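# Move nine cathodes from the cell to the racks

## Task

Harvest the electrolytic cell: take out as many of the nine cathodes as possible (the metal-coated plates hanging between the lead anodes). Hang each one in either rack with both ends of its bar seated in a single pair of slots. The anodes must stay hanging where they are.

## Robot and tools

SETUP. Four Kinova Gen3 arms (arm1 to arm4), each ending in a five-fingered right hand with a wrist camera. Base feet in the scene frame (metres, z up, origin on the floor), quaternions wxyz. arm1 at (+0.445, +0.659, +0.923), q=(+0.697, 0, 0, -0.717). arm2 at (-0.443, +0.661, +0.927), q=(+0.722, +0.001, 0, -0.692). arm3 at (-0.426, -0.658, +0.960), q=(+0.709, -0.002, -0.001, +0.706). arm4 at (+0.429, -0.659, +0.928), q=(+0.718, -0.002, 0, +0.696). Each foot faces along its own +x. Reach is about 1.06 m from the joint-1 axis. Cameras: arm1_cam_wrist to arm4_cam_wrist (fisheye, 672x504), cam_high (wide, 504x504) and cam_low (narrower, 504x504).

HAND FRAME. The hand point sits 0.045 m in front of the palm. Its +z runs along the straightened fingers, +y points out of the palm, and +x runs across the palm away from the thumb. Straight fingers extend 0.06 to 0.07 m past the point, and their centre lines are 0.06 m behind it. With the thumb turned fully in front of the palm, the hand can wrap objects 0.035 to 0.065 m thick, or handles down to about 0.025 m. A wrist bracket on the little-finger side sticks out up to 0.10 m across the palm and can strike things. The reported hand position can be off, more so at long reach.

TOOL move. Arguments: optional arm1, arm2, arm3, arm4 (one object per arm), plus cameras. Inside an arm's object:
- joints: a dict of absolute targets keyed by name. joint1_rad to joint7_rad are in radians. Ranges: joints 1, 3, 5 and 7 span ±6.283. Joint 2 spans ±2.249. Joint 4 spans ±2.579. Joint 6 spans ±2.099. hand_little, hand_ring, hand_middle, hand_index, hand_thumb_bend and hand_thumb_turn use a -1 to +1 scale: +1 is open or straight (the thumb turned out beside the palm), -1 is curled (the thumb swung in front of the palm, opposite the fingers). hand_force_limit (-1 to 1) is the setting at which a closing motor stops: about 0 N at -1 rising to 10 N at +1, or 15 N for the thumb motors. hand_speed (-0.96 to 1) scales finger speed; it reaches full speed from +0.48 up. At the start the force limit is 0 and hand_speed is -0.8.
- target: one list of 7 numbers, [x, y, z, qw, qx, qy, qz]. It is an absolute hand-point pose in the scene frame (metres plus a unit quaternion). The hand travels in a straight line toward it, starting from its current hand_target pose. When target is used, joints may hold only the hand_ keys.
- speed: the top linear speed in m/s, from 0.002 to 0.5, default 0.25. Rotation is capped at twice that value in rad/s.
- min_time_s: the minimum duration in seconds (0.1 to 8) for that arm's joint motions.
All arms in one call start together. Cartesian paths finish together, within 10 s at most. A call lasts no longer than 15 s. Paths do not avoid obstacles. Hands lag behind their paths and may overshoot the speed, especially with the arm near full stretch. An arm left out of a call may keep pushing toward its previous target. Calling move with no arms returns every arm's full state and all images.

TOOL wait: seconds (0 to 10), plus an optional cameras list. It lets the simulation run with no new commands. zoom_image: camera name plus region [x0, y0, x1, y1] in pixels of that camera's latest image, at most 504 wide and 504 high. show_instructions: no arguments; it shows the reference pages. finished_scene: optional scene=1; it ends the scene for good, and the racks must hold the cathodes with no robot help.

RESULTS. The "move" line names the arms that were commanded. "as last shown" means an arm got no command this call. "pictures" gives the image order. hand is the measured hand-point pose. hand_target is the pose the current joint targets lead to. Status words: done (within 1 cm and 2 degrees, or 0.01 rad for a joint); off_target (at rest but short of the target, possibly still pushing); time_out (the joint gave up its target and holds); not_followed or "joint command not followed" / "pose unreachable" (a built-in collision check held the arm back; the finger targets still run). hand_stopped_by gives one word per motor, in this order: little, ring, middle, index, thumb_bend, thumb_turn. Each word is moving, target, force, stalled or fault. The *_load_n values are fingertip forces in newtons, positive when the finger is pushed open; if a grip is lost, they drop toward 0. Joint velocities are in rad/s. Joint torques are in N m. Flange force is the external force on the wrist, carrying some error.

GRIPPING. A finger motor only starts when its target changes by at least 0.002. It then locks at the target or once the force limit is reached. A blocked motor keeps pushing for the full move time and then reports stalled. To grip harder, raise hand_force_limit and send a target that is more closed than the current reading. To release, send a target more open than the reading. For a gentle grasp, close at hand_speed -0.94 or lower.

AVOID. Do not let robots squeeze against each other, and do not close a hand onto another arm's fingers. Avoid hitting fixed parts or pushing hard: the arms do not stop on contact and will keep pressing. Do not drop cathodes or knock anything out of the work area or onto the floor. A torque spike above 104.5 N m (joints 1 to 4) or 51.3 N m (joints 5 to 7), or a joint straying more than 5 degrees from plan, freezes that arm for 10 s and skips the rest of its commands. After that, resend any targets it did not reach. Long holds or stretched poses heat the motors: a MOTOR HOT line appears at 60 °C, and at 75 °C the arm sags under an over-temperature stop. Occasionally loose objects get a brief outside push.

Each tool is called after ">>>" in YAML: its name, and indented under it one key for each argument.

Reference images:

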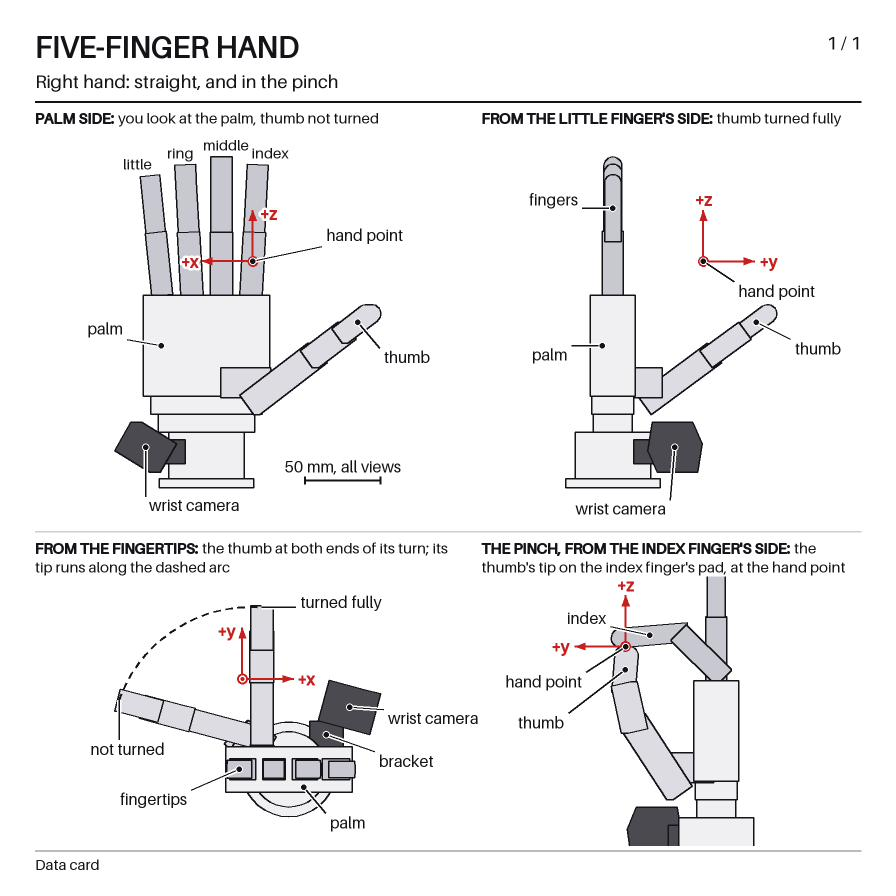

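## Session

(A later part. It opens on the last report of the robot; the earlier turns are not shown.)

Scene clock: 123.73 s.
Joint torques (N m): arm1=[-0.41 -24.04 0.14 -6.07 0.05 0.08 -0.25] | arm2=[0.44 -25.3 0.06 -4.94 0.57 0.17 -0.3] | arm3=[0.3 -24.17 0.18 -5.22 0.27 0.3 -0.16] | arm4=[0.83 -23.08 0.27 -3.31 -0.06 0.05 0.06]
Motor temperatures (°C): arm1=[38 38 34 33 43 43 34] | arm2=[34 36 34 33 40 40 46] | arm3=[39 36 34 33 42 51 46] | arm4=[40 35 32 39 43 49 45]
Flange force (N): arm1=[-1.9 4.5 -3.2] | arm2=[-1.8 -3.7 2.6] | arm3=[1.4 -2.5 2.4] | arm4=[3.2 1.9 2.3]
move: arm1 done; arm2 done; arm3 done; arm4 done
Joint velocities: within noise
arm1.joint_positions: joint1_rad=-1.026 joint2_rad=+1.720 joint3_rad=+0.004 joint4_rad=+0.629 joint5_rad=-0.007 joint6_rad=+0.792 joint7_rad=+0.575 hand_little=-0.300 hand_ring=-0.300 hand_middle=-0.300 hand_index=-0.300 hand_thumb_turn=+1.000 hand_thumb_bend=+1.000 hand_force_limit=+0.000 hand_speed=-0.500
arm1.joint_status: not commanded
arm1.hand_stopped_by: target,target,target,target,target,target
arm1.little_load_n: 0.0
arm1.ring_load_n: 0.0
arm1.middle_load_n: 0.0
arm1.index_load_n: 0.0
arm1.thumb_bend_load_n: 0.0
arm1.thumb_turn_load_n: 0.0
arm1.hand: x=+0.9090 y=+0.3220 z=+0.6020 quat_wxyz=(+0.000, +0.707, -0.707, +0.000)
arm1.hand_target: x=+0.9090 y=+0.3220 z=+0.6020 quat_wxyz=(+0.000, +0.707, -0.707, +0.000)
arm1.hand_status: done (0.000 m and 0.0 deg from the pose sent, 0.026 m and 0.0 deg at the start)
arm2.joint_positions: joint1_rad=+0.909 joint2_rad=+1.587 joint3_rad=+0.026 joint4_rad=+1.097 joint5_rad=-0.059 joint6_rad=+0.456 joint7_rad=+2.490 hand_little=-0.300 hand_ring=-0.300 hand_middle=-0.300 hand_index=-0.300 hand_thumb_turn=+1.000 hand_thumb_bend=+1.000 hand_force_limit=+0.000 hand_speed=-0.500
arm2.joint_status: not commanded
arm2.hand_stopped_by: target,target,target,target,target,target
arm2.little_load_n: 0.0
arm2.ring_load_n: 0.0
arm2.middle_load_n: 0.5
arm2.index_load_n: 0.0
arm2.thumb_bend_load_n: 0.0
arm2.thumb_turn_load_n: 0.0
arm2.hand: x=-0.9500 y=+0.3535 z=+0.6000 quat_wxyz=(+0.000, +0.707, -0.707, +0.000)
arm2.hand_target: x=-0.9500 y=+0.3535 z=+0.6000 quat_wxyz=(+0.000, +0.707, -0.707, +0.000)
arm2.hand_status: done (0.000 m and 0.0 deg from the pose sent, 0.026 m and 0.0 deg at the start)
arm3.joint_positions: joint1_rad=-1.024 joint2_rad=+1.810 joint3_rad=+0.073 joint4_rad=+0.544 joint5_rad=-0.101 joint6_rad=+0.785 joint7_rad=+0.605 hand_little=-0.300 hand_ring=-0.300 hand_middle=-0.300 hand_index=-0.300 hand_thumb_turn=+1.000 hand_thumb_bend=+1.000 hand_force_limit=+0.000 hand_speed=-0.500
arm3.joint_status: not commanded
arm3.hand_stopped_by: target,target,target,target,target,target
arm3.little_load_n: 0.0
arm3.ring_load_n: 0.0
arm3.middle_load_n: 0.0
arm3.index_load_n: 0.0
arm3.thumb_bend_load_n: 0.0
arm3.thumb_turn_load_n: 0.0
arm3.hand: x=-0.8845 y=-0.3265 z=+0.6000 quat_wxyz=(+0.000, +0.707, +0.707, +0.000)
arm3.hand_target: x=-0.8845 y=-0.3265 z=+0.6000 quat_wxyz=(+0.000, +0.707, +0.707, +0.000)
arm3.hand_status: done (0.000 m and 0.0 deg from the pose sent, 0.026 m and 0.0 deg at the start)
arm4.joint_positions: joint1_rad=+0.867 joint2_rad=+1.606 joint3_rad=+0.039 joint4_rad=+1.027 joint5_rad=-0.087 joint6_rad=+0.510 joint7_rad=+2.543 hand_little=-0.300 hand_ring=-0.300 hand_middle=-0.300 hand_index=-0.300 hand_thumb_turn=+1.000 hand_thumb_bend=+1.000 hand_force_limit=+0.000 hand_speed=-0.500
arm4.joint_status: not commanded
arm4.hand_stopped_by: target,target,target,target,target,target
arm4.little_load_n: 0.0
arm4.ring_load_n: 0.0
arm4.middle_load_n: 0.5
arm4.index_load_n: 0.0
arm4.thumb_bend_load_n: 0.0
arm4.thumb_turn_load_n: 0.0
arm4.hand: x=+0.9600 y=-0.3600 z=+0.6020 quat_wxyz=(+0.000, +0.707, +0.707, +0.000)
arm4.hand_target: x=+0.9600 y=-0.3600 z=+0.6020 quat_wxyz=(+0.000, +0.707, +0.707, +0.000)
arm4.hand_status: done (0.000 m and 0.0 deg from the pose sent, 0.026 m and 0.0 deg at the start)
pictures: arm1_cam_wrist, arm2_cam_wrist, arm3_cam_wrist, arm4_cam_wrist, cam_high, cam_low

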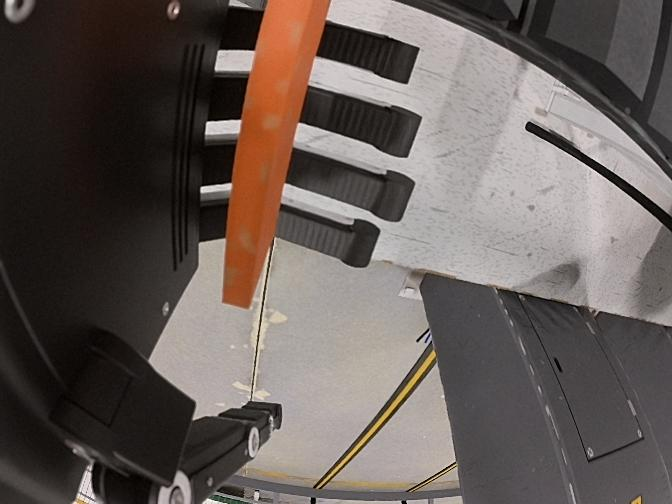

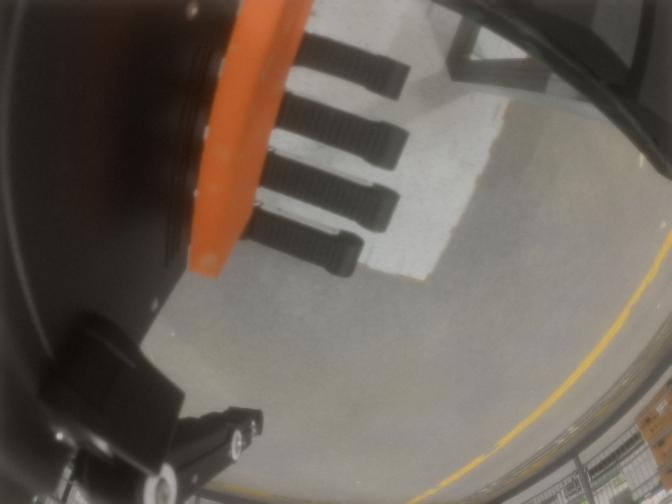

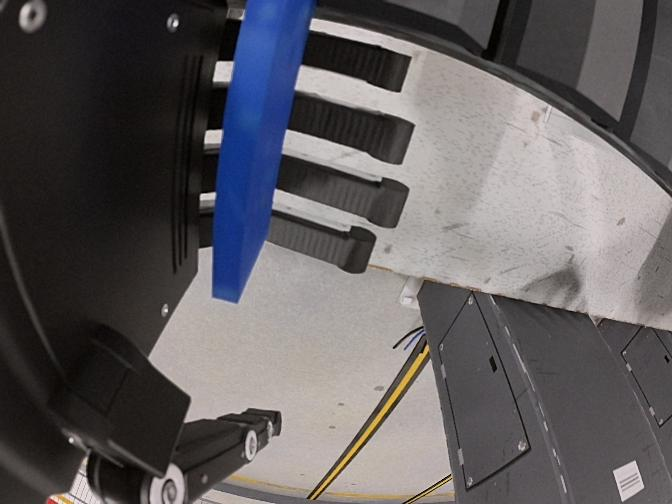

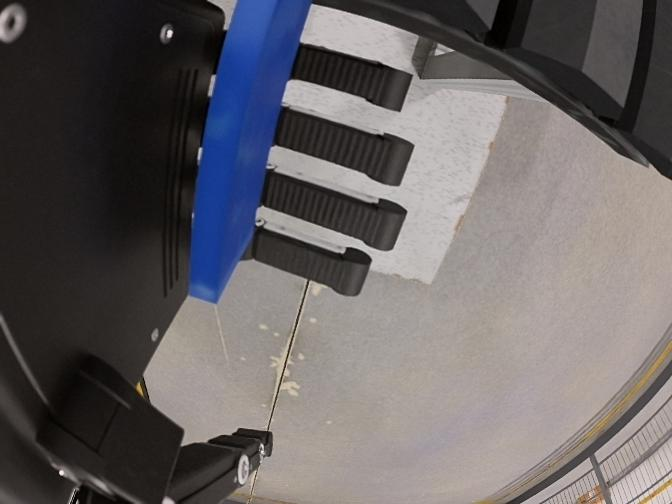

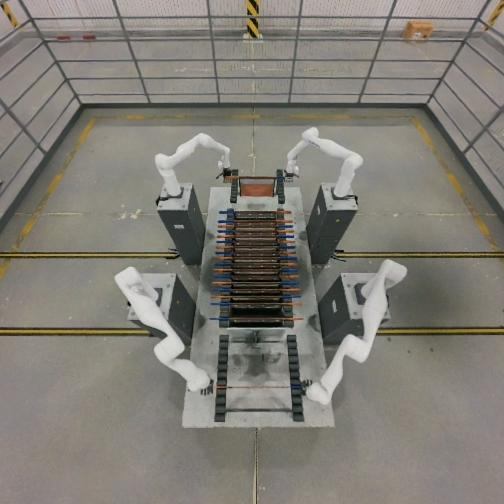

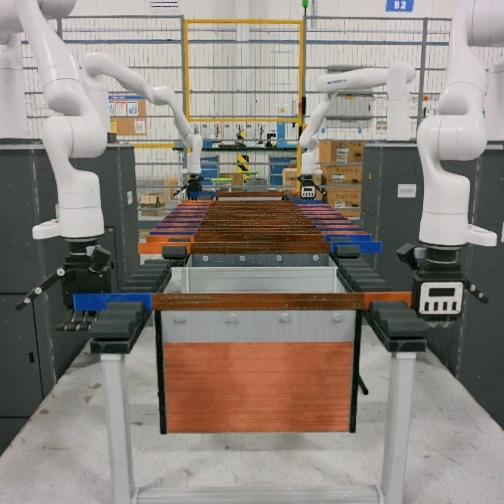

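>>> move:
  arm1: {"joints": {"hand_little": 1, "hand_ring": 1, "hand_middle": 1, "hand_index": 1, "hand_speed": 0.2}}
  arm2: {"joints": {"hand_little": 1, "hand_ring": 1, "hand_middle": 1, "hand_index": 1, "hand_speed": 0.2}}
  arm3: {"joints": {"hand_little": 1, "hand_ring": 1, "hand_middle": 1, "hand_index": 1, "hand_speed": 0.2}}
  arm4: {"joints": {"hand_little": 1, "hand_ring": 1, "hand_middle": 1, "hand_index": 1, "hand_speed": 0.2}}

>>> move:
  arm1: {"target": [0.9090, 0.322, 0.750, 0, 0.7071, -0.7071, 0], "speed": 0.25}
  arm2: {"target": [-0.9500, 0.3535, 0.750, 0, 0.7071, -0.7071, 0], "speed": 0.25}
  arm3: {"target": [-0.8845, -0.3265, 0.750, 0, 0.7071, 0.7071, 0], "speed": 0.25}
  arm4: {"target": [0.9600, -0.360, 0.750, 0, 0.7071, 0.7071, 0], "speed": 0.25}
  cameras: ["cam_high", "cam_low", "arm1_cam_wrist", "arm2_cam_wrist", "arm3_cam_wrist", "arm4_cam_wrist"]

>>> zoom_image:
  camera: "cam_low"
  region: [40, 230, 260, 410]

>>> zoom_image:
  camera: "cam_low"
  region: [260, 230, 480, 410]

>>> zoom_image:
  camera: "cam_high"
  region: [190, 350, 330, 420]

>>> zoom_image:
  camera: "cam_high"
  region: [210, 150, 300, 210]

Scene clock: 127.50 s.
Joint torques (N m): arm1=[-0.34 -23.97 0.11 -6.09 0 0.07 -0.21] | arm2=[0.43 -25.27 0.07 -4.96 0.58 0.19 -0.28] | arm3=[0.23 -24.23 0.17 -5.19 0.21 0.33 -0.19] | arm4=[0.83 -23.09 0.26 -3.31 -0.09 0.04 0.06]
Motor temperatures (°C): arm1=[38 38 34 33 43 43 34] | arm2=[34 36 34 33 40 40 46] | arm3=[39 36 34 33 42 51 46] | arm4=[39 35 32 39 43 49 45]
Flange force (N): arm1=[-2.2 4.6 -3.5] | arm2=[-1.9 -3.9 2.5] | arm3=[1.8 -2.8 2.7] | arm4=[3.2 1.9 2.3]
move: arm1 done; arm2 done; arm3 done; arm4 done
Joint velocities: within noise
arm1.joint_positions: joint1_rad=-1.026 joint2_rad=+1.720 joint3_rad=+0.004 joint4_rad=+0.629 joint5_rad=-0.007 joint6_rad=+0.792 joint7_rad=+0.575 hand_little=+1.000 hand_ring=+1.000 hand_middle=+1.000 hand_index=+1.000 hand_thumb_turn=+1.000 hand_thumb_bend=+1.000 hand_force_limit=+0.000 hand_speed=+0.200
arm1.joint_status: all done
arm1.hand_stopped_by: target,target,target,target,target,target
arm1.little_load_n: 0.0
arm1.ring_load_n: 0.0
arm1.middle_load_n: 0.0
arm1.index_load_n: 0.0
arm1.thumb_bend_load_n: 0.0
arm1.thumb_turn_load_n: 0.0
arm1.hand: x=+0.9090 y=+0.3220 z=+0.6020 quat_wxyz=(+0.000, +0.707, -0.707, +0.000)
arm1.hand_target: x=+0.9090 y=+0.3220 z=+0.6020 quat_wxyz=(+0.000, +0.707, -0.707, +0.000)
arm1.hand_status: not commanded
arm2.joint_positions: joint1_rad=+0.909 joint2_rad=+1.587 joint3_rad=+0.026 joint4_rad=+1.097 joint5_rad=-0.059 joint6_rad=+0.456 joint7_rad=+2.490 hand_little=+1.000 hand_ring=+1.000 hand_middle=+1.000 hand_index=+1.000 hand_thumb_turn=+1.000 hand_thumb_bend=+1.000 hand_force_limit=+0.000 hand_speed=+0.200
arm2.joint_status: all done
arm2.hand_stopped_by: target,target,target,target,target,target
arm2.little_load_n: 0.0
arm2.ring_load_n: 0.0
arm2.middle_load_n: 0.0
arm2.index_load_n: 0.0
arm2.thumb_bend_load_n: 0.0
arm2.thumb_turn_load_n: -0.5
arm2.hand: x=-0.9500 y=+0.3535 z=+0.6000 quat_wxyz=(+0.000, +0.707, -0.707, +0.000)
arm2.hand_target: x=-0.9500 y=+0.3535 z=+0.6000 quat_wxyz=(+0.000, +0.707, -0.707, +0.000)
arm2.hand_status: not commanded
arm3.joint_positions: joint1_rad=-1.024 joint2_rad=+1.810 joint3_rad=+0.073 joint4_rad=+0.544 joint5_rad=-0.101 joint6_rad=+0.785 joint7_rad=+0.605 hand_little=+1.000 hand_ring=+1.000 hand_middle=+1.000 hand_index=+1.000 hand_thumb_turn=+1.000 hand_thumb_bend=+1.000 hand_force_limit=+0.000 hand_speed=+0.200
arm3.joint_status: all done
arm3.hand_stopped_by: target,target,target,target,target,target
arm3.little_load_n: 0.0
arm3.ring_load_n: 0.0
arm3.middle_load_n: 0.0
arm3.index_load_n: 0.0
arm3.thumb_bend_load_n: 0.0
arm3.thumb_turn_load_n: 0.0
arm3.hand: x=-0.8845 y=-0.3265 z=+0.6000 quat_wxyz=(+0.000, +0.707, +0.707, +0.000)
arm3.hand_target: x=-0.8845 y=-0.3265 z=+0.6000 quat_wxyz=(+0.000, +0.707, +0.707, +0.000)
arm3.hand_status: not commanded
arm4.joint_positions: joint1_rad=+0.867 joint2_rad=+1.606 joint3_rad=+0.039 joint4_rad=+1.027 joint5_rad=-0.087 joint6_rad=+0.510 joint7_rad=+2.543 hand_little=+1.000 hand_ring=+1.000 hand_middle=+1.000 hand_index=+1.000 hand_thumb_turn=+1.000 hand_thumb_bend=+1.000 hand_force_limit=+0.000 hand_speed=+0.200
arm4.joint_status: all done
arm4.hand_stopped_by: target,target,target,target,target,target
arm4.little_load_n: 0.0
arm4.ring_load_n: 0.0
arm4.middle_load_n: 0.0
arm4.index_load_n: 0.0
arm4.thumb_bend_load_n: 0.0
arm4.thumb_turn_load_n: 0.0
arm4.hand: x=+0.9600 y=-0.3600 z=+0.6020 quat_wxyz=(+0.000, +0.707, +0.707, +0.000)
arm4.hand_target: x=+0.9600 y=-0.3600 z=+0.6020 quat_wxyz=(+0.000, +0.707, +0.707, +0.000)
arm4.hand_status: not commanded
pictures: none

Scene clock: 128.70 s.
Joint torques (N m): arm1=[-0.42 -24.03 0.14 -6.18 0.03 0.06 -0.21] | arm2=[0.47 -24.86 0.07 -5.55 0.57 0.16 -0.26] | arm3=[0.17 -24.29 0.33 -4.96 0.23 0.34 -0.16] | arm4=[0.85 -22.74 0.29 -3.77 -0.07 0.05 0.07]
Motor temperatures (°C): arm1=[38 38 34 33 43 43 34] | arm2=[34 36 34 33 40 40 46] | arm3=[39 36 34 33 42 51 46] | arm4=[39 35 32 39 43 49 45]
Flange force (N): arm1=[-1.1 3.3 -1.8] | arm2=[-1.4 -3.4 3.7] | arm3=[1.0 -1.7 1.4] | arm4=[3.1 1.6 1.3]
move: arm1 done; arm2 done; arm3 done; arm4 done
Joint velocities: within noise
arm1.joint_positions: joint1_rad=-1.026 joint2_rad=+1.375 joint3_rad=+0.003 joint4_rad=+0.959 joint5_rad=-0.005 joint6_rad=+0.807 joint7_rad=+0.576 hand_little=+1.000 hand_ring=+1.000 hand_middle=+1.000 hand_index=+1.000 hand_thumb_turn=+1.000 hand_thumb_bend=+1.000 hand_force_limit=+0.000 hand_speed=+0.200
arm1.joint_status: not commanded
arm1.hand_stopped_by: target,target,target,target,target,target
arm1.little_load_n: 0.0
arm1.ring_load_n: 0.0
arm1.middle_load_n: 0.0
arm1.index_load_n: 0.0
arm1.thumb_bend_load_n: 0.0
arm1.thumb_turn_load_n: 0.0
arm1.hand: x=+0.9090 y=+0.3220 z=+0.7500 quat_wxyz=(+0.000, +0.707, -0.707, +0.000)
arm1.hand_target: x=+0.9090 y=+0.3220 z=+0.7500 quat_wxyz=(+0.000, +0.707, -0.707, +0.000)
arm1.hand_status: done (0.000 m and 0.0 deg from the pose sent, 0.148 m and 0.0 deg at the start)
arm2.joint_positions: joint1_rad=+0.905 joint2_rad=+1.252 joint3_rad=+0.032 joint4_rad=+1.357 joint5_rad=-0.059 joint6_rad=+0.531 joint7_rad=+2.493 hand_little=+1.000 hand_ring=+1.000 hand_middle=+1.000 hand_index=+1.000 hand_thumb_turn=+1.000 hand_thumb_bend=+1.000 hand_force_limit=+0.000 hand_speed=+0.200
arm2.joint_status: not commanded
arm2.hand_stopped_by: target,target,target,target,target,target
arm2.little_load_n: 0.0
arm2.ring_load_n: 0.0
arm2.middle_load_n: 0.0
arm2.index_load_n: 0.0
arm2.thumb_bend_load_n: 0.0
arm2.thumb_turn_load_n: 0.0
arm2.hand: x=-0.9500 y=+0.3535 z=+0.7500 quat_wxyz=(+0.000, +0.707, -0.707, +0.000)
arm2.hand_target: x=-0.9500 y=+0.3535 z=+0.7500 quat_wxyz=(+0.000, +0.707, -0.707, +0.000)
arm2.hand_status: done (0.000 m and 0.0 deg from the pose sent, 0.150 m and 0.0 deg at the start)
arm3.joint_positions: joint1_rad=-1.032 joint2_rad=+1.432 joint3_rad=+0.067 joint4_rad=+0.959 joint5_rad=-0.099 joint6_rad=+0.749 joint7_rad=+0.624 hand_little=+1.000 hand_ring=+1.000 hand_middle=+1.000 hand_index=+1.000 hand_thumb_turn=+1.000 hand_thumb_bend=+1.000 hand_force_limit=+0.000 hand_speed=+0.200
arm3.joint_status: not commanded
arm3.hand_stopped_by: target,target,target,target,target,target
arm3.little_load_n: 0.0
arm3.ring_load_n: 0.0
arm3.middle_load_n: 0.0
arm3.index_load_n: 0.0
arm3.thumb_bend_load_n: 0.0
arm3.thumb_turn_load_n: 0.0
arm3.hand: x=-0.8845 y=-0.3265 z=+0.7500 quat_wxyz=(+0.000, +0.707, +0.707, +0.000)
arm3.hand_target: x=-0.8845 y=-0.3265 z=+0.7500 quat_wxyz=(+0.000, +0.707, +0.707, +0.000)
arm3.hand_status: done (0.000 m and 0.0 deg from the pose sent, 0.150 m and 0.0 deg at the start)
arm4.joint_positions: joint1_rad=+0.863 joint2_rad=+1.276 joint3_rad=+0.044 joint4_rad=+1.290 joint5_rad=-0.084 joint6_rad=+0.578 joint7_rad=+2.548 hand_little=+1.000 hand_ring=+1.000 hand_middle=+1.000 hand_index=+1.000 hand_thumb_turn=+1.000 hand_thumb_bend=+1.000 hand_force_limit=+0.000 hand_speed=+0.200
arm4.joint_status: not commanded
arm4.hand_stopped_by: target,target,target,target,target,target
arm4.little_load_n: 0.0
arm4.ring_load_n: 0.0
arm4.middle_load_n: 0.0
arm4.index_load_n: 0.0
arm4.thumb_bend_load_n: 0.0
arm4.thumb_turn_load_n: 0.0
arm4.hand: x=+0.9600 y=-0.3600 z=+0.7500 quat_wxyz=(+0.000, +0.707, +0.707, +0.000)
arm4.hand_target: x=+0.9600 y=-0.3600 z=+0.7500 quat_wxyz=(+0.000, +0.707, +0.707, +0.000)
arm4.hand_status: done (0.000 m and 0.0 deg from the pose sent, 0.148 m and 0.0 deg at the start)
pictures: arm1_cam_wrist, arm2_cam_wrist, arm3_cam_wrist, arm4_cam_wrist, cam_high, cam_low

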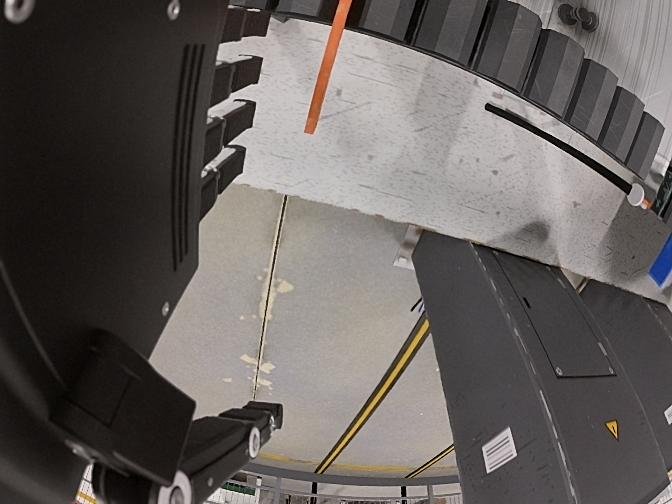

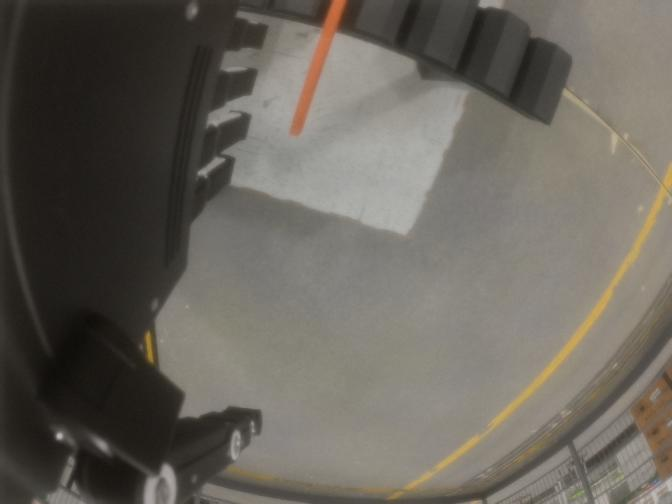

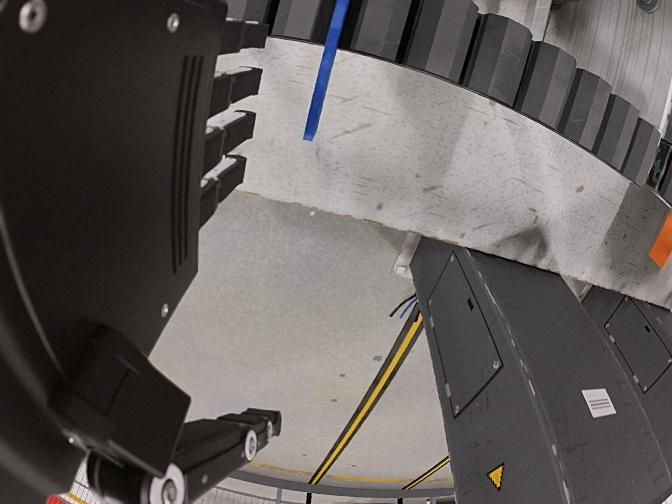

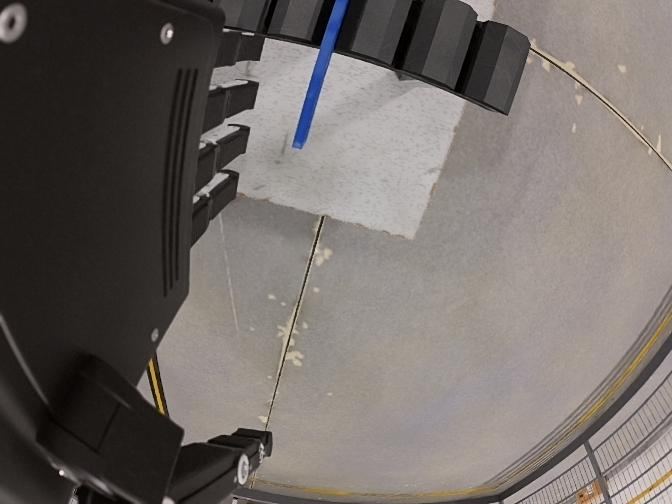

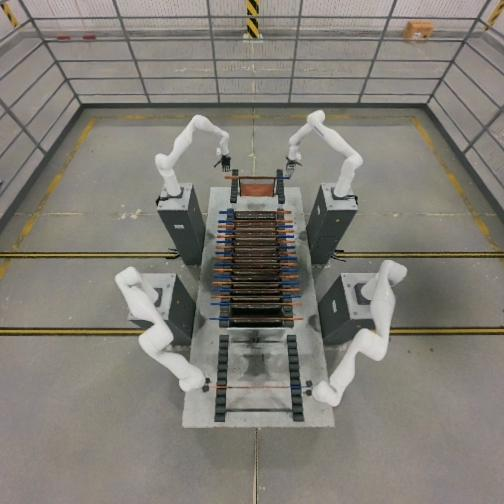

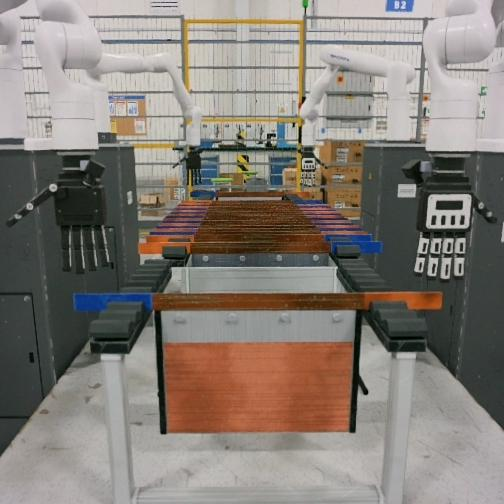

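Scaled by 2.291 from the camera's image (finer frame: 720x720).

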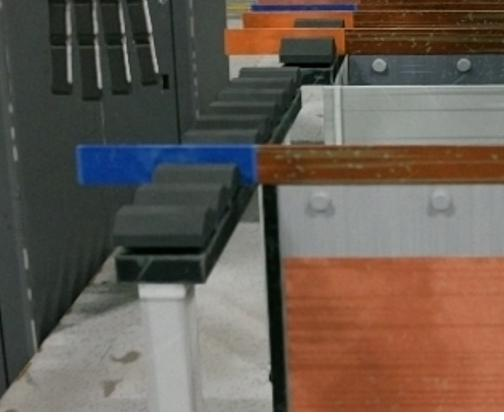

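Scaled by 2.291 from the camera's image (finer frame: 720x720).

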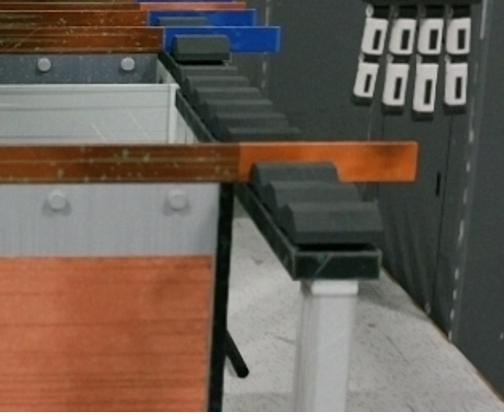

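Scaled by 3.600 from the camera's image (finer frame: 720x720).

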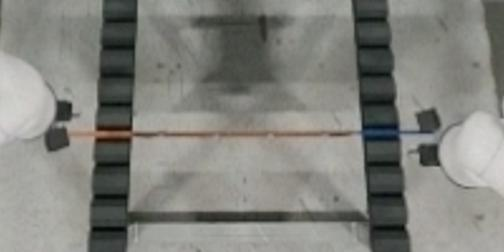

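Scaled by 5.600 from the camera's image (finer frame: 720x720).

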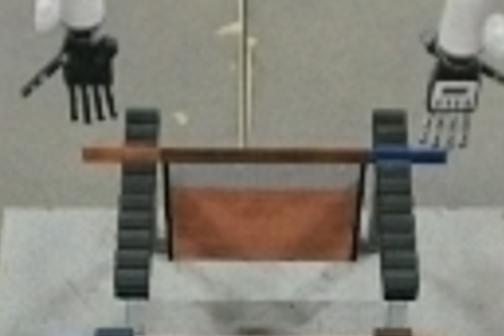

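>>> move:
  arm1: {"target": [0.2816, 0.349, 0.760, 0, 0.7071, -0.7071, 0], "speed": 0.35}
  arm2: {"target": [-0.3691, 0.3535, 0.760, 0, 0.7071, -0.7071, 0], "speed": 0.35}
  arm3: {"target": [-0.3016, -0.3265, 0.760, 0, 0.7071, 0.7071, 0], "speed": 0.35}
  arm4: {"target": [0.3486, -0.333, 0.760, 0, 0.7071, 0.7071, 0], "speed": 0.35}
  cameras: ["cam_low", "arm1_cam_wrist", "arm2_cam_wrist", "arm3_cam_wrist", "arm4_cam_wrist"]

>>> zoom_image:
  camera: "arm1_cam_wrist"
  region: [180, 0, 420, 240]

>>> zoom_image:
  camera: "arm2_cam_wrist"
  region: [180, 0, 420, 240]

>>> zoom_image:
  camera: "arm3_cam_wrist"
  region: [180, 0, 420, 240]

>>> zoom_image:
  camera: "arm4_cam_wrist"
  region: [180, 0, 420, 240]

>>> zoom_image:
  camera: "cam_low"
  region: [120, 180, 220, 270]

>>> zoom_image:
  camera: "cam_low"
  region: [300, 180, 400, 270]

Scene clock: 134.00 s.
Joint torques (N m): arm1=[-0.41 -16.17 0.45 0.36 0.07 0.07 -0.13] | arm2=[0.5 -19.44 -0.53 -0.87 0.55 0.21 -0.32] | arm3=[0.24 -16.83 0.2 1.31 0.28 0.29 -0.15] | arm4=[0.78 -17.23 -0.08 0.5 -0.1 0.12 0.04]
Motor temperatures (°C): arm1=[38 38 34 33 43 43 35] | arm2=[34 36 34 33 40 40 46] | arm3=[39 36 34 33 42 51 46] | arm4=[39 36 32 39 43 49 45]
Flange force (N): arm1=[-1.0 1.0 -1.4] | arm2=[-2.3 -1.0 4.2] | arm3=[0.0 -0.6 1.5] | arm4=[3.6 -3.5 -0.2]
move: arm1 done; arm2 done; arm3 done; arm4 done
Joint velocities: within noise
arm1.joint_positions: joint1_rad=+0.160 joint2_rad=+1.110 joint3_rad=+0.049 joint4_rad=+2.104 joint5_rad=+0.554 joint6_rad=-0.084 joint7_rad=+1.227 hand_little=+1.000 hand_ring=+1.000 hand_middle=+1.000 hand_index=+1.000 hand_thumb_turn=+1.000 hand_thumb_bend=+1.000 hand_force_limit=+0.000 hand_speed=+0.200
arm1.joint_status: not commanded
arm1.hand_stopped_by: target,target,target,target,target,target
arm1.little_load_n: 0.0
arm1.ring_load_n: 0.0
arm1.middle_load_n: 0.0
arm1.index_load_n: 0.0
arm1.thumb_bend_load_n: 0.0
arm1.thumb_turn_load_n: 0.0
arm1.hand: x=+0.2816 y=+0.3490 z=+0.7600 quat_wxyz=(+0.000, +0.707, -0.707, +0.000)
arm1.hand_target: x=+0.2816 y=+0.3490 z=+0.7600 quat_wxyz=(+0.000, +0.707, -0.707, +0.000)
arm1.hand_status: done (0.000 m and 0.0 deg from the pose sent, 0.628 m and 0.0 deg at the start)
arm2.joint_positions: joint1_rad=-0.371 joint2_rad=+1.117 joint3_rad=-0.043 joint4_rad=+2.072 joint5_rad=-0.710 joint6_rad=-0.063 joint7_rad=+1.847 hand_little=+1.000 hand_ring=+1.000 hand_middle=+1.000 hand_index=+1.000 hand_thumb_turn=+1.000 hand_thumb_bend=+1.000 hand_force_limit=+0.000 hand_speed=+0.200
arm2.joint_status: not commanded
arm2.hand_stopped_by: target,target,target,target,target,target
arm2.little_load_n: 0.0
arm2.ring_load_n: 0.0
arm2.middle_load_n: 0.0
arm2.index_load_n: 0.0
arm2.thumb_bend_load_n: 0.0
arm2.thumb_turn_load_n: 0.0
arm2.hand: x=-0.3691 y=+0.3535 z=+0.7600 quat_wxyz=(+0.000, +0.707, -0.707, +0.000)
arm2.hand_target: x=-0.3691 y=+0.3535 z=+0.7600 quat_wxyz=(+0.000, +0.707, -0.707, +0.000)
arm2.hand_status: done (0.000 m and 0.0 deg from the pose sent, 0.581 m and 0.0 deg at the start)
arm3.joint_positions: joint1_rad=+0.079 joint2_rad=+1.206 joint3_rad=+0.033 joint4_rad=+2.021 joint5_rad=+0.387 joint6_rad=-0.093 joint7_rad=+1.281 hand_little=+1.000 hand_ring=+1.000 hand_middle=+1.000 hand_index=+1.000 hand_thumb_turn=+1.000 hand_thumb_bend=+1.000 hand_force_limit=+0.000 hand_speed=+0.200
arm3.joint_status: not commanded
arm3.hand_stopped_by: target,target,target,target,target,target
arm3.little_load_n: 0.0
arm3.ring_load_n: 0.0
arm3.middle_load_n: 0.0
arm3.index_load_n: 0.0
arm3.thumb_bend_load_n: 0.0
arm3.thumb_turn_load_n: 0.0
arm3.hand: x=-0.3016 y=-0.3265 z=+0.7600 quat_wxyz=(+0.000, +0.707, +0.707, +0.000)
arm3.hand_target: x=-0.3016 y=-0.3265 z=+0.7600 quat_wxyz=(+0.000, +0.707, +0.707, +0.000)
arm3.hand_status: done (0.000 m and 0.0 deg from the pose sent, 0.583 m and 0.0 deg at the start)
arm4.joint_positions: joint1_rad=-0.479 joint2_rad=+1.115 joint3_rad=+0.011 joint4_rad=+2.011 joint5_rad=-0.734 joint6_rad=+0.016 joint7_rad=+1.861 hand_little=+1.000 hand_ring=+1.000 hand_middle=+1.000 hand_index=+1.000 hand_thumb_turn=+1.000 hand_thumb_bend=+1.000 hand_force_limit=+0.000 hand_speed=+0.200
arm4.joint_status: not commanded
arm4.hand_stopped_by: target,target,target,target,target,target
arm4.little_load_n: 0.0
arm4.ring_load_n: 0.0
arm4.middle_load_n: 0.0
arm4.index_load_n: -0.5
arm4.thumb_bend_load_n: 0.0
arm4.thumb_turn_load_n: 0.0
arm4.hand: x=+0.3486 y=-0.3330 z=+0.7600 quat_wxyz=(+0.000, +0.707, +0.707, +0.000)
arm4.hand_target: x=+0.3486 y=-0.3330 z=+0.7600 quat_wxyz=(+0.000, +0.707, +0.707, +0.000)
arm4.hand_status: done (0.000 m and 0.0 deg from the pose sent, 0.612 m and 0.0 deg at the start)
pictures: arm1_cam_wrist, arm2_cam_wrist, arm3_cam_wrist, arm4_cam_wrist, cam_low

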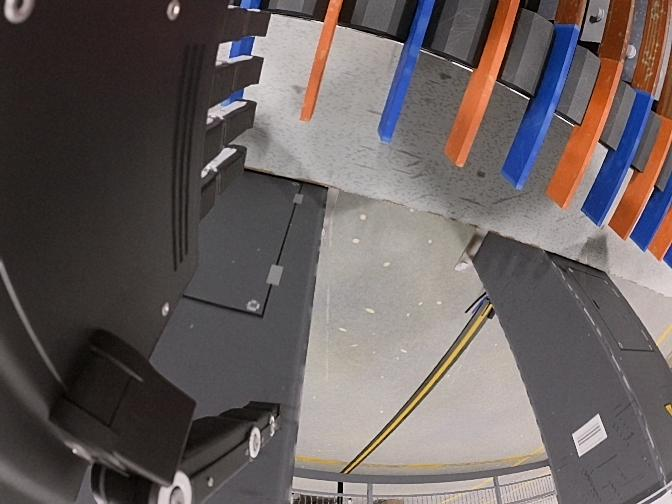

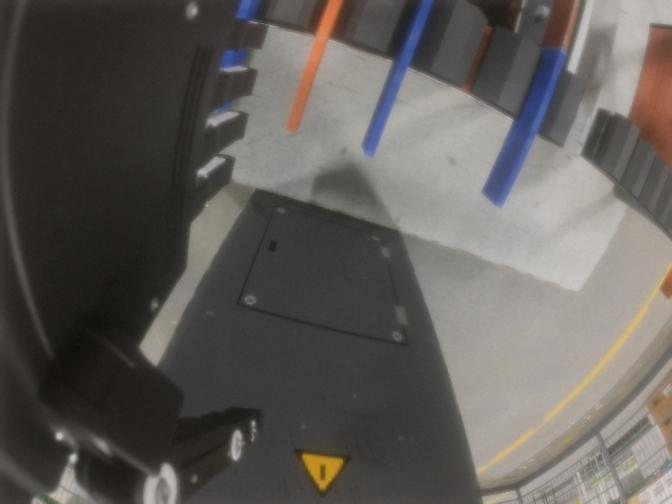

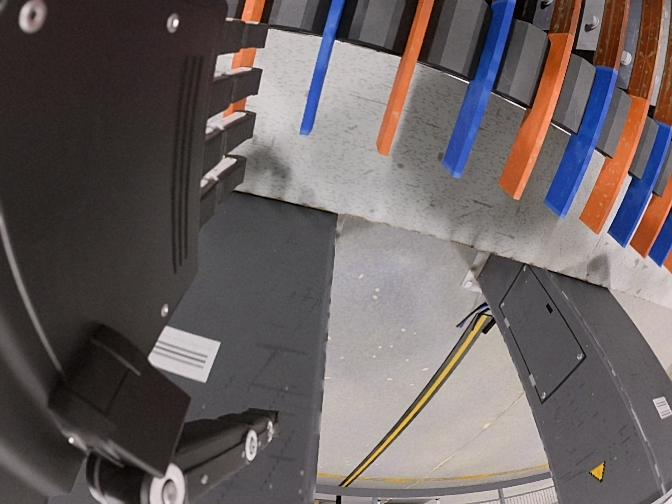

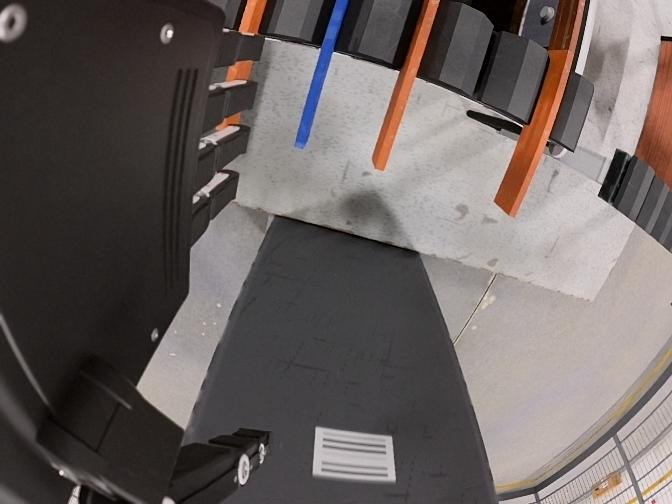

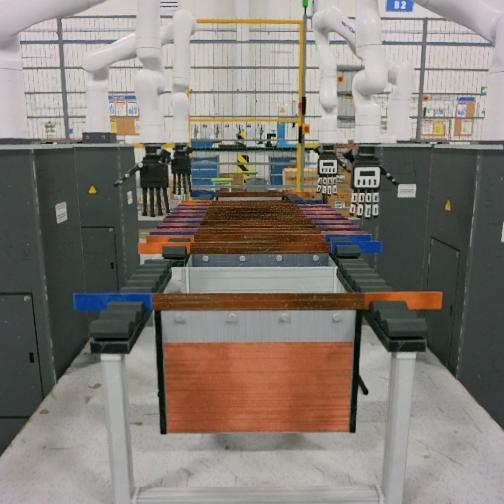

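Scaled by 2.100 from the camera's image (finer frame: 960x720).

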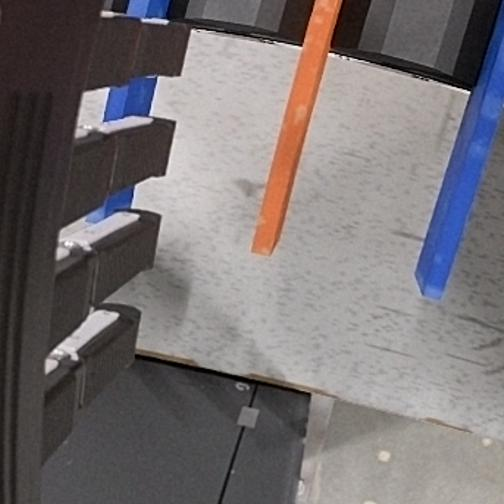

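Scaled by 2.100 from the camera's image (finer frame: 960x720).

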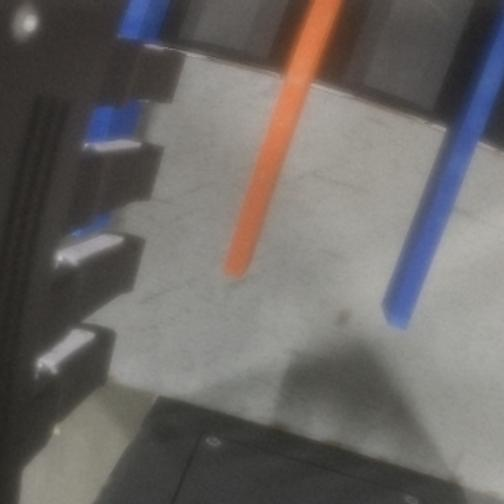

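Scaled by 2.100 from the camera's image (finer frame: 960x720).

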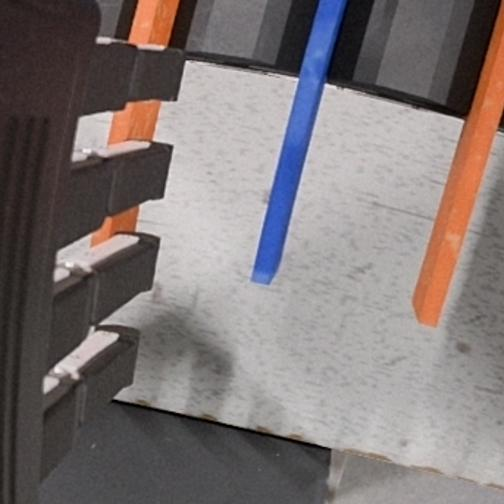

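Scaled by 2.100 from the camera's image (finer frame: 960x720).

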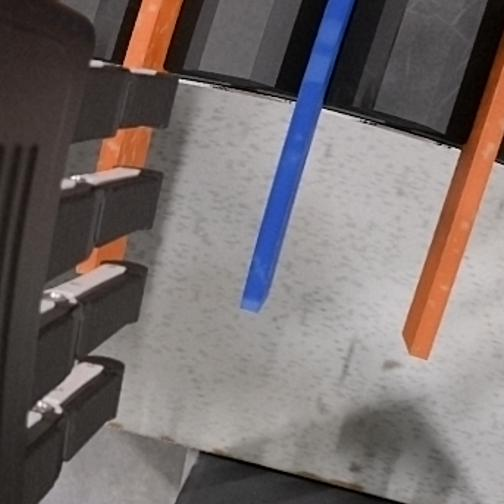

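Scaled by 5.040 from the camera's image (finer frame: 720x720).

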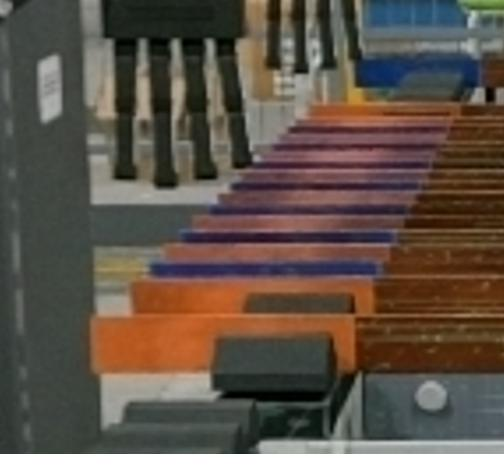

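Scaled by 5.040 from the camera's image (finer frame: 720x720).

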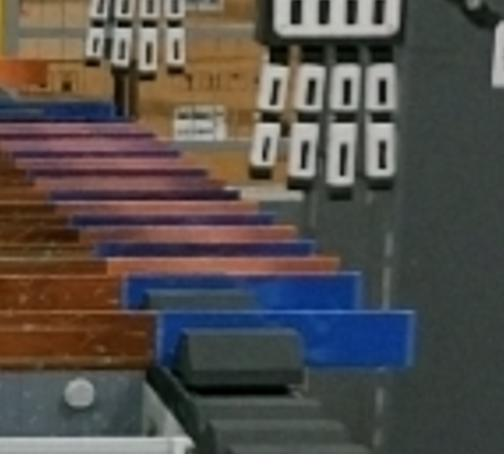

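>>> move:
  arm1: {"target": [0.2816, 0.349, 0.605, 0, 0.7071, -0.7071, 0], "speed": 0.18}
  arm2: {"target": [-0.3691, 0.3535, 0.603, 0, 0.7071, -0.7071, 0], "speed": 0.18}
  arm3: {"target": [-0.3028, -0.3268, 0.603, 0, 0.7071, 0.7071, 0], "speed": 0.18}
  arm4: {"target": [0.3483, -0.333, 0.605, 0, 0.7071, 0.7071, 0], "speed": 0.18}
  cameras: []

>>> move:
  arm1: {"joints": {"hand_little": -0.3, "hand_ring": -0.3, "hand_middle": -0.3, "hand_index": -0.3, "hand_speed": -0.4}}
  arm2: {"joints": {"hand_little": -0.3, "hand_ring": -0.3, "hand_middle": -0.3, "hand_index": -0.3, "hand_speed": -0.4}}
  arm3: {"joints": {"hand_little": -0.3, "hand_ring": -0.3, "hand_middle": -0.3, "hand_index": -0.3, "hand_speed": -0.4}}
  arm4: {"joints": {"hand_little": -0.3, "hand_ring": -0.3, "hand_middle": -0.3, "hand_index": -0.3, "hand_speed": -0.4}}
  cameras: ["arm1_cam_wrist", "arm2_cam_wrist", "arm3_cam_wrist", "arm4_cam_wrist"]

Scene clock: 138.17 s.
Joint torques (N m): arm1=[-0.44 -16.88 1.1 1.55 0.03 0.06 -0.22] | arm2=[0.47 -20.2 -1.27 0.24 0.56 0.19 -0.26] | arm3=[0.34 -17.36 0.48 2.16 0.26 0.28 -0.16] | arm4=[0.8 -18.05 -0.79 1.53 -0.1 0.08 0.05]
Motor temperatures (°C): arm1=[38 38 34 33 43 43 35] | arm2=[34 36 34 33 40 40 46] | arm3=[39 36 34 33 42 51 46] | arm4=[39 36 32 39 43 49 45]
Flange force (N): arm1=[-0.6 1.2 -1.8] | arm2=[-3.0 -0.6 3.1] | arm3=[0.2 -0.7 1.7] | arm4=[2.9 -3.0 1.6]
move: arm1 done; arm2 done; arm3 done; arm4 done
Joint velocities: within noise
arm1.joint_positions: joint1_rad=+0.098 joint2_rad=+1.518 joint3_rad=+0.116 joint4_rad=+1.846 joint5_rad=+0.490 joint6_rad=-0.250 joint7_rad=+1.225 hand_little=+1.000 hand_ring=+1.000 hand_middle=+1.000 hand_index=+1.000 hand_thumb_turn=+1.000 hand_thumb_bend=+1.000 hand_force_limit=+0.000 hand_speed=+0.200
arm1.joint_status: not commanded
arm1.hand_stopped_by: target,target,target,target,target,target
arm1.little_load_n: 0.0
arm1.ring_load_n: 0.0
arm1.middle_load_n: 0.0
arm1.index_load_n: 0.0
arm1.thumb_bend_load_n: 0.0
arm1.thumb_turn_load_n: 0.0
arm1.hand: x=+0.2816 y=+0.3490 z=+0.6050 quat_wxyz=(+0.000, +0.707, -0.707, +0.000)
arm1.hand_target: x=+0.2816 y=+0.3490 z=+0.6050 quat_wxyz=(+0.000, +0.707, -0.707, +0.000)
arm1.hand_status: done (0.000 m and 0.0 deg from the pose sent, 0.155 m and 0.0 deg at the start)
arm2.joint_positions: joint1_rad=-0.291 joint2_rad=+1.520 joint3_rad=-0.133 joint4_rad=+1.804 joint5_rad=-0.642 joint6_rad=-0.226 joint7_rad=+1.860 hand_little=+1.000 hand_ring=+1.000 hand_middle=+1.000 hand_index=+1.000 hand_thumb_turn=+1.000 hand_thumb_bend=+1.000 hand_force_limit=+0.000 hand_speed=+0.200
arm2.joint_status: not commanded
arm2.hand_stopped_by: target,target,target,target,target,target
arm2.little_load_n: 0.0
arm2.ring_load_n: 0.0
arm2.middle_load_n: 0.0
arm2.index_load_n: 0.0
arm2.thumb_bend_load_n: 0.0
arm2.thumb_turn_load_n: 0.0
arm2.hand: x=-0.3691 y=+0.3535 z=+0.6030 quat_wxyz=(+0.000, +0.707, -0.707, +0.000)
arm2.hand_target: x=-0.3691 y=+0.3535 z=+0.6030 quat_wxyz=(+0.000, +0.707, -0.707, +0.000)
arm2.hand_status: done (0.000 m and 0.0 deg from the pose sent, 0.157 m and 0.0 deg at the start)
arm3.joint_positions: joint1_rad=+0.047 joint2_rad=+1.598 joint3_rad=+0.062 joint4_rad=+1.723 joint5_rad=+0.354 joint6_rad=-0.192 joint7_rad=+1.272 hand_little=+1.000 hand_ring=+1.000 hand_middle=+1.000 hand_index=+1.000 hand_thumb_turn=+1.000 hand_thumb_bend=+1.000 hand_force_limit=+0.000 hand_speed=+0.200
arm3.joint_status: not commanded
arm3.hand_stopped_by: target,target,target,target,target,target
arm3.little_load_n: 0.0
arm3.ring_load_n: 0.0
arm3.middle_load_n: 0.0
arm3.index_load_n: 0.5
arm3.thumb_bend_load_n: 0.0
arm3.thumb_turn_load_n: 0.0
arm3.hand: x=-0.3028 y=-0.3268 z=+0.6030 quat_wxyz=(+0.000, +0.707, +0.707, +0.000)
arm3.hand_target: x=-0.3028 y=-0.3268 z=+0.6030 quat_wxyz=(+0.000, +0.707, +0.707, +0.000)
arm3.hand_status: done (0.000 m and 0.0 deg from the pose sent, 0.157 m and 0.0 deg at the start)
arm4.joint_positions: joint1_rad=-0.394 joint2_rad=+1.504 joint3_rad=-0.097 joint4_rad=+1.751 joint5_rad=-0.687 joint6_rad=-0.150 joint7_rad=+1.882 hand_little=+1.000 hand_ring=+1.000 hand_middle=+1.000 hand_index=+1.000 hand_thumb_turn=+1.000 hand_thumb_bend=+1.000 hand_force_limit=+0.000 hand_speed=+0.200
arm4.joint_status: not commanded
arm4.hand_stopped_by: target,target,target,target,target,target
arm4.little_load_n: 0.0
arm4.ring_load_n: 0.0
arm4.middle_load_n: 0.0
arm4.index_load_n: 0.0
arm4.thumb_bend_load_n: 0.0
arm4.thumb_turn_load_n: 0.0
arm4.hand: x=+0.3483 y=-0.3330 z=+0.6050 quat_wxyz=(+0.000, +0.707, +0.707, +0.000)
arm4.hand_target: x=+0.3483 y=-0.3330 z=+0.6050 quat_wxyz=(+0.000, +0.707, +0.707, +0.000)
arm4.hand_status: done (0.000 m and 0.0 deg from the pose sent, 0.155 m and 0.0 deg at the start)

Scene clock: 139.43 s.
Joint torques (N m): arm1=[-0.45 -16.9 1.13 1.56 -0.01 0.12 -0.18] | arm2=[0.44 -20.21 -1.32 0.29 0.53 0.19 -0.31] | arm3=[0.29 -17.35 0.56 2.15 0.21 0.33 -0.22] | arm4=[0.77 -18.04 -0.77 1.57 -0.13 0.1 0.07]
Motor temperatures (°C): arm1=[38 38 34 33 43 43 35] | arm2=[34 36 34 33 40 40 46] | arm3=[39 36 34 33 42 51 46] | arm4=[39 36 32 39 43 49 45]
Flange force (N): arm1=[-0.7 1.2 -1.7] | arm2=[-2.8 -0.5 3.2] | arm3=[0.1 -0.5 1.7] | arm4=[2.9 -2.8 1.7]
move: arm1 done; arm2 done; arm3 done; arm4 done
Joint velocities: within noise
arm1.joint_positions: joint1_rad=+0.098 joint2_rad=+1.518 joint3_rad=+0.116 joint4_rad=+1.846 joint5_rad=+0.490 joint6_rad=-0.250 joint7_rad=+1.225 hand_little=-0.300 hand_ring=-0.300 hand_middle=-0.300 hand_index=-0.300 hand_thumb_turn=+1.000 hand_thumb_bend=+1.000 hand_force_limit=+0.000 hand_speed=-0.400
arm1.joint_status: all done
arm1.hand_stopped_by: target,target,target,target,target,target
arm1.little_load_n: 0.0
arm1.ring_load_n: 0.0
arm1.middle_load_n: 0.0
arm1.index_load_n: 0.0
arm1.thumb_bend_load_n: 0.0
arm1.thumb_turn_load_n: 0.0
arm1.hand: x=+0.2816 y=+0.3490 z=+0.6050 quat_wxyz=(+0.000, +0.707, -0.707, +0.000)
arm1.hand_target: x=+0.2816 y=+0.3490 z=+0.6050 quat_wxyz=(+0.000, +0.707, -0.707, +0.000)
arm1.hand_status: not commanded
arm2.joint_positions: joint1_rad=-0.291 joint2_rad=+1.520 joint3_rad=-0.133 joint4_rad=+1.804 joint5_rad=-0.642 joint6_rad=-0.226 joint7_rad=+1.860 hand_little=-0.300 hand_ring=-0.300 hand_middle=-0.300 hand_index=-0.300 hand_thumb_turn=+1.000 hand_thumb_bend=+1.000 hand_force_limit=+0.000 hand_speed=-0.400
arm2.joint_status: all done
arm2.hand_stopped_by: target,target,target,target,target,target
arm2.little_load_n: 0.0
arm2.ring_load_n: 0.0
arm2.middle_load_n: 0.0
arm2.index_load_n: 0.0
arm2.thumb_bend_load_n: 0.0
arm2.thumb_turn_load_n: 0.0
arm2.hand: x=-0.3691 y=+0.3535 z=+0.6030 quat_wxyz=(+0.000, +0.707, -0.707, +0.000)
arm2.hand_target: x=-0.3691 y=+0.3535 z=+0.6030 quat_wxyz=(+0.000, +0.707, -0.707, +0.000)
arm2.hand_status: not commanded
arm3.joint_positions: joint1_rad=+0.047 joint2_rad=+1.598 joint3_rad=+0.062 joint4_rad=+1.723 joint5_rad=+0.354 joint6_rad=-0.192 joint7_rad=+1.272 hand_little=-0.300 hand_ring=-0.300 hand_middle=-0.300 hand_index=-0.300 hand_thumb_turn=+1.000 hand_thumb_bend=+1.000 hand_force_limit=+0.000 hand_speed=-0.400
arm3.joint_status: all done
arm3.hand_stopped_by: target,target,target,target,target,target
arm3.little_load_n: 0.0
arm3.ring_load_n: 0.0
arm3.middle_load_n: 0.0
arm3.index_load_n: 0.0
arm3.thumb_bend_load_n: 0.0
arm3.thumb_turn_load_n: 0.0
arm3.hand: x=-0.3028 y=-0.3268 z=+0.6030 quat_wxyz=(+0.000, +0.707, +0.707, +0.000)
arm3.hand_target: x=-0.3028 y=-0.3268 z=+0.6030 quat_wxyz=(+0.000, +0.707, +0.707, +0.000)
arm3.hand_status: not commanded
arm4.joint_positions: joint1_rad=-0.394 joint2_rad=+1.504 joint3_rad=-0.097 joint4_rad=+1.751 joint5_rad=-0.687 joint6_rad=-0.150 joint7_rad=+1.882 hand_little=-0.300 hand_ring=-0.300 hand_middle=-0.300 hand_index=-0.300 hand_thumb_turn=+1.000 hand_thumb_bend=+1.000 hand_force_limit=+0.000 hand_speed=-0.400
arm4.joint_status: all done
arm4.hand_stopped_by: target,target,target,target,target,target
arm4.little_load_n: 0.0
arm4.ring_load_n: 0.0
arm4.middle_load_n: 0.0
arm4.index_load_n: 0.0
arm4.thumb_bend_load_n: 0.0
arm4.thumb_turn_load_n: 0.0
arm4.hand: x=+0.3483 y=-0.3330 z=+0.6050 quat_wxyz=(+0.000, +0.707, +0.707, +0.000)
arm4.hand_target: x=+0.3483 y=-0.3330 z=+0.6050 quat_wxyz=(+0.000, +0.707, +0.707, +0.000)
arm4.hand_status: not commanded

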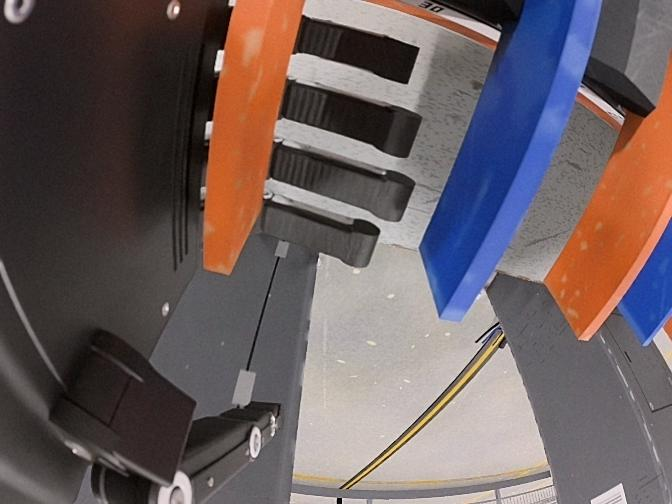

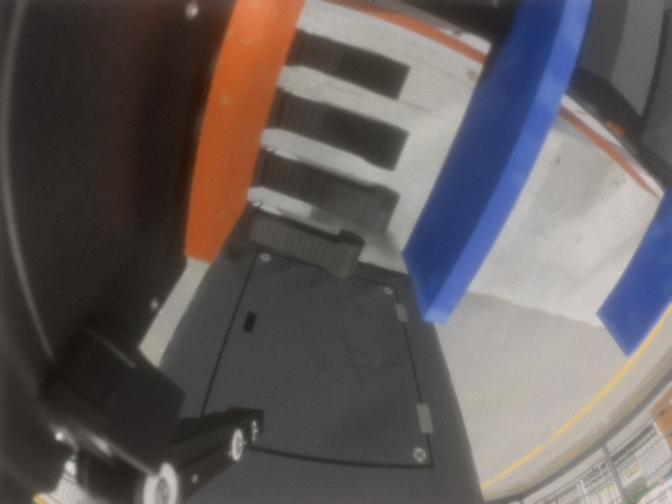

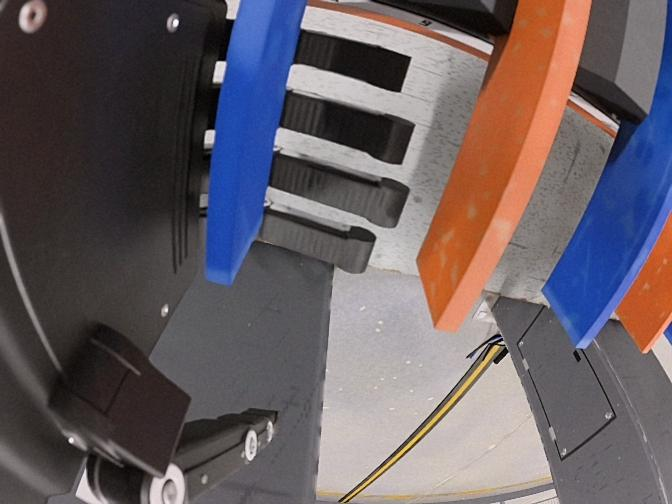

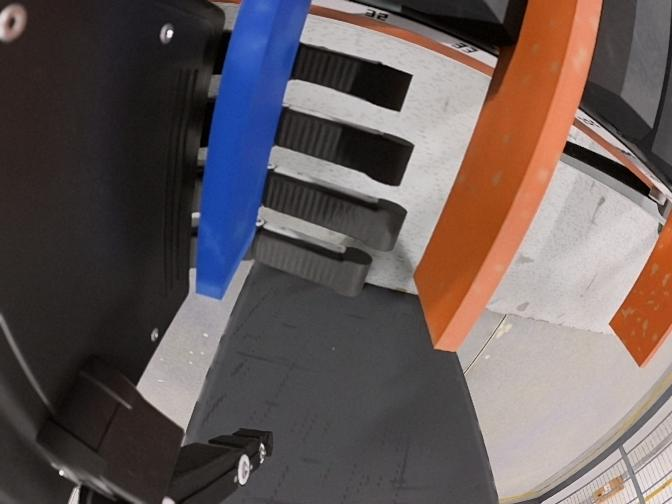

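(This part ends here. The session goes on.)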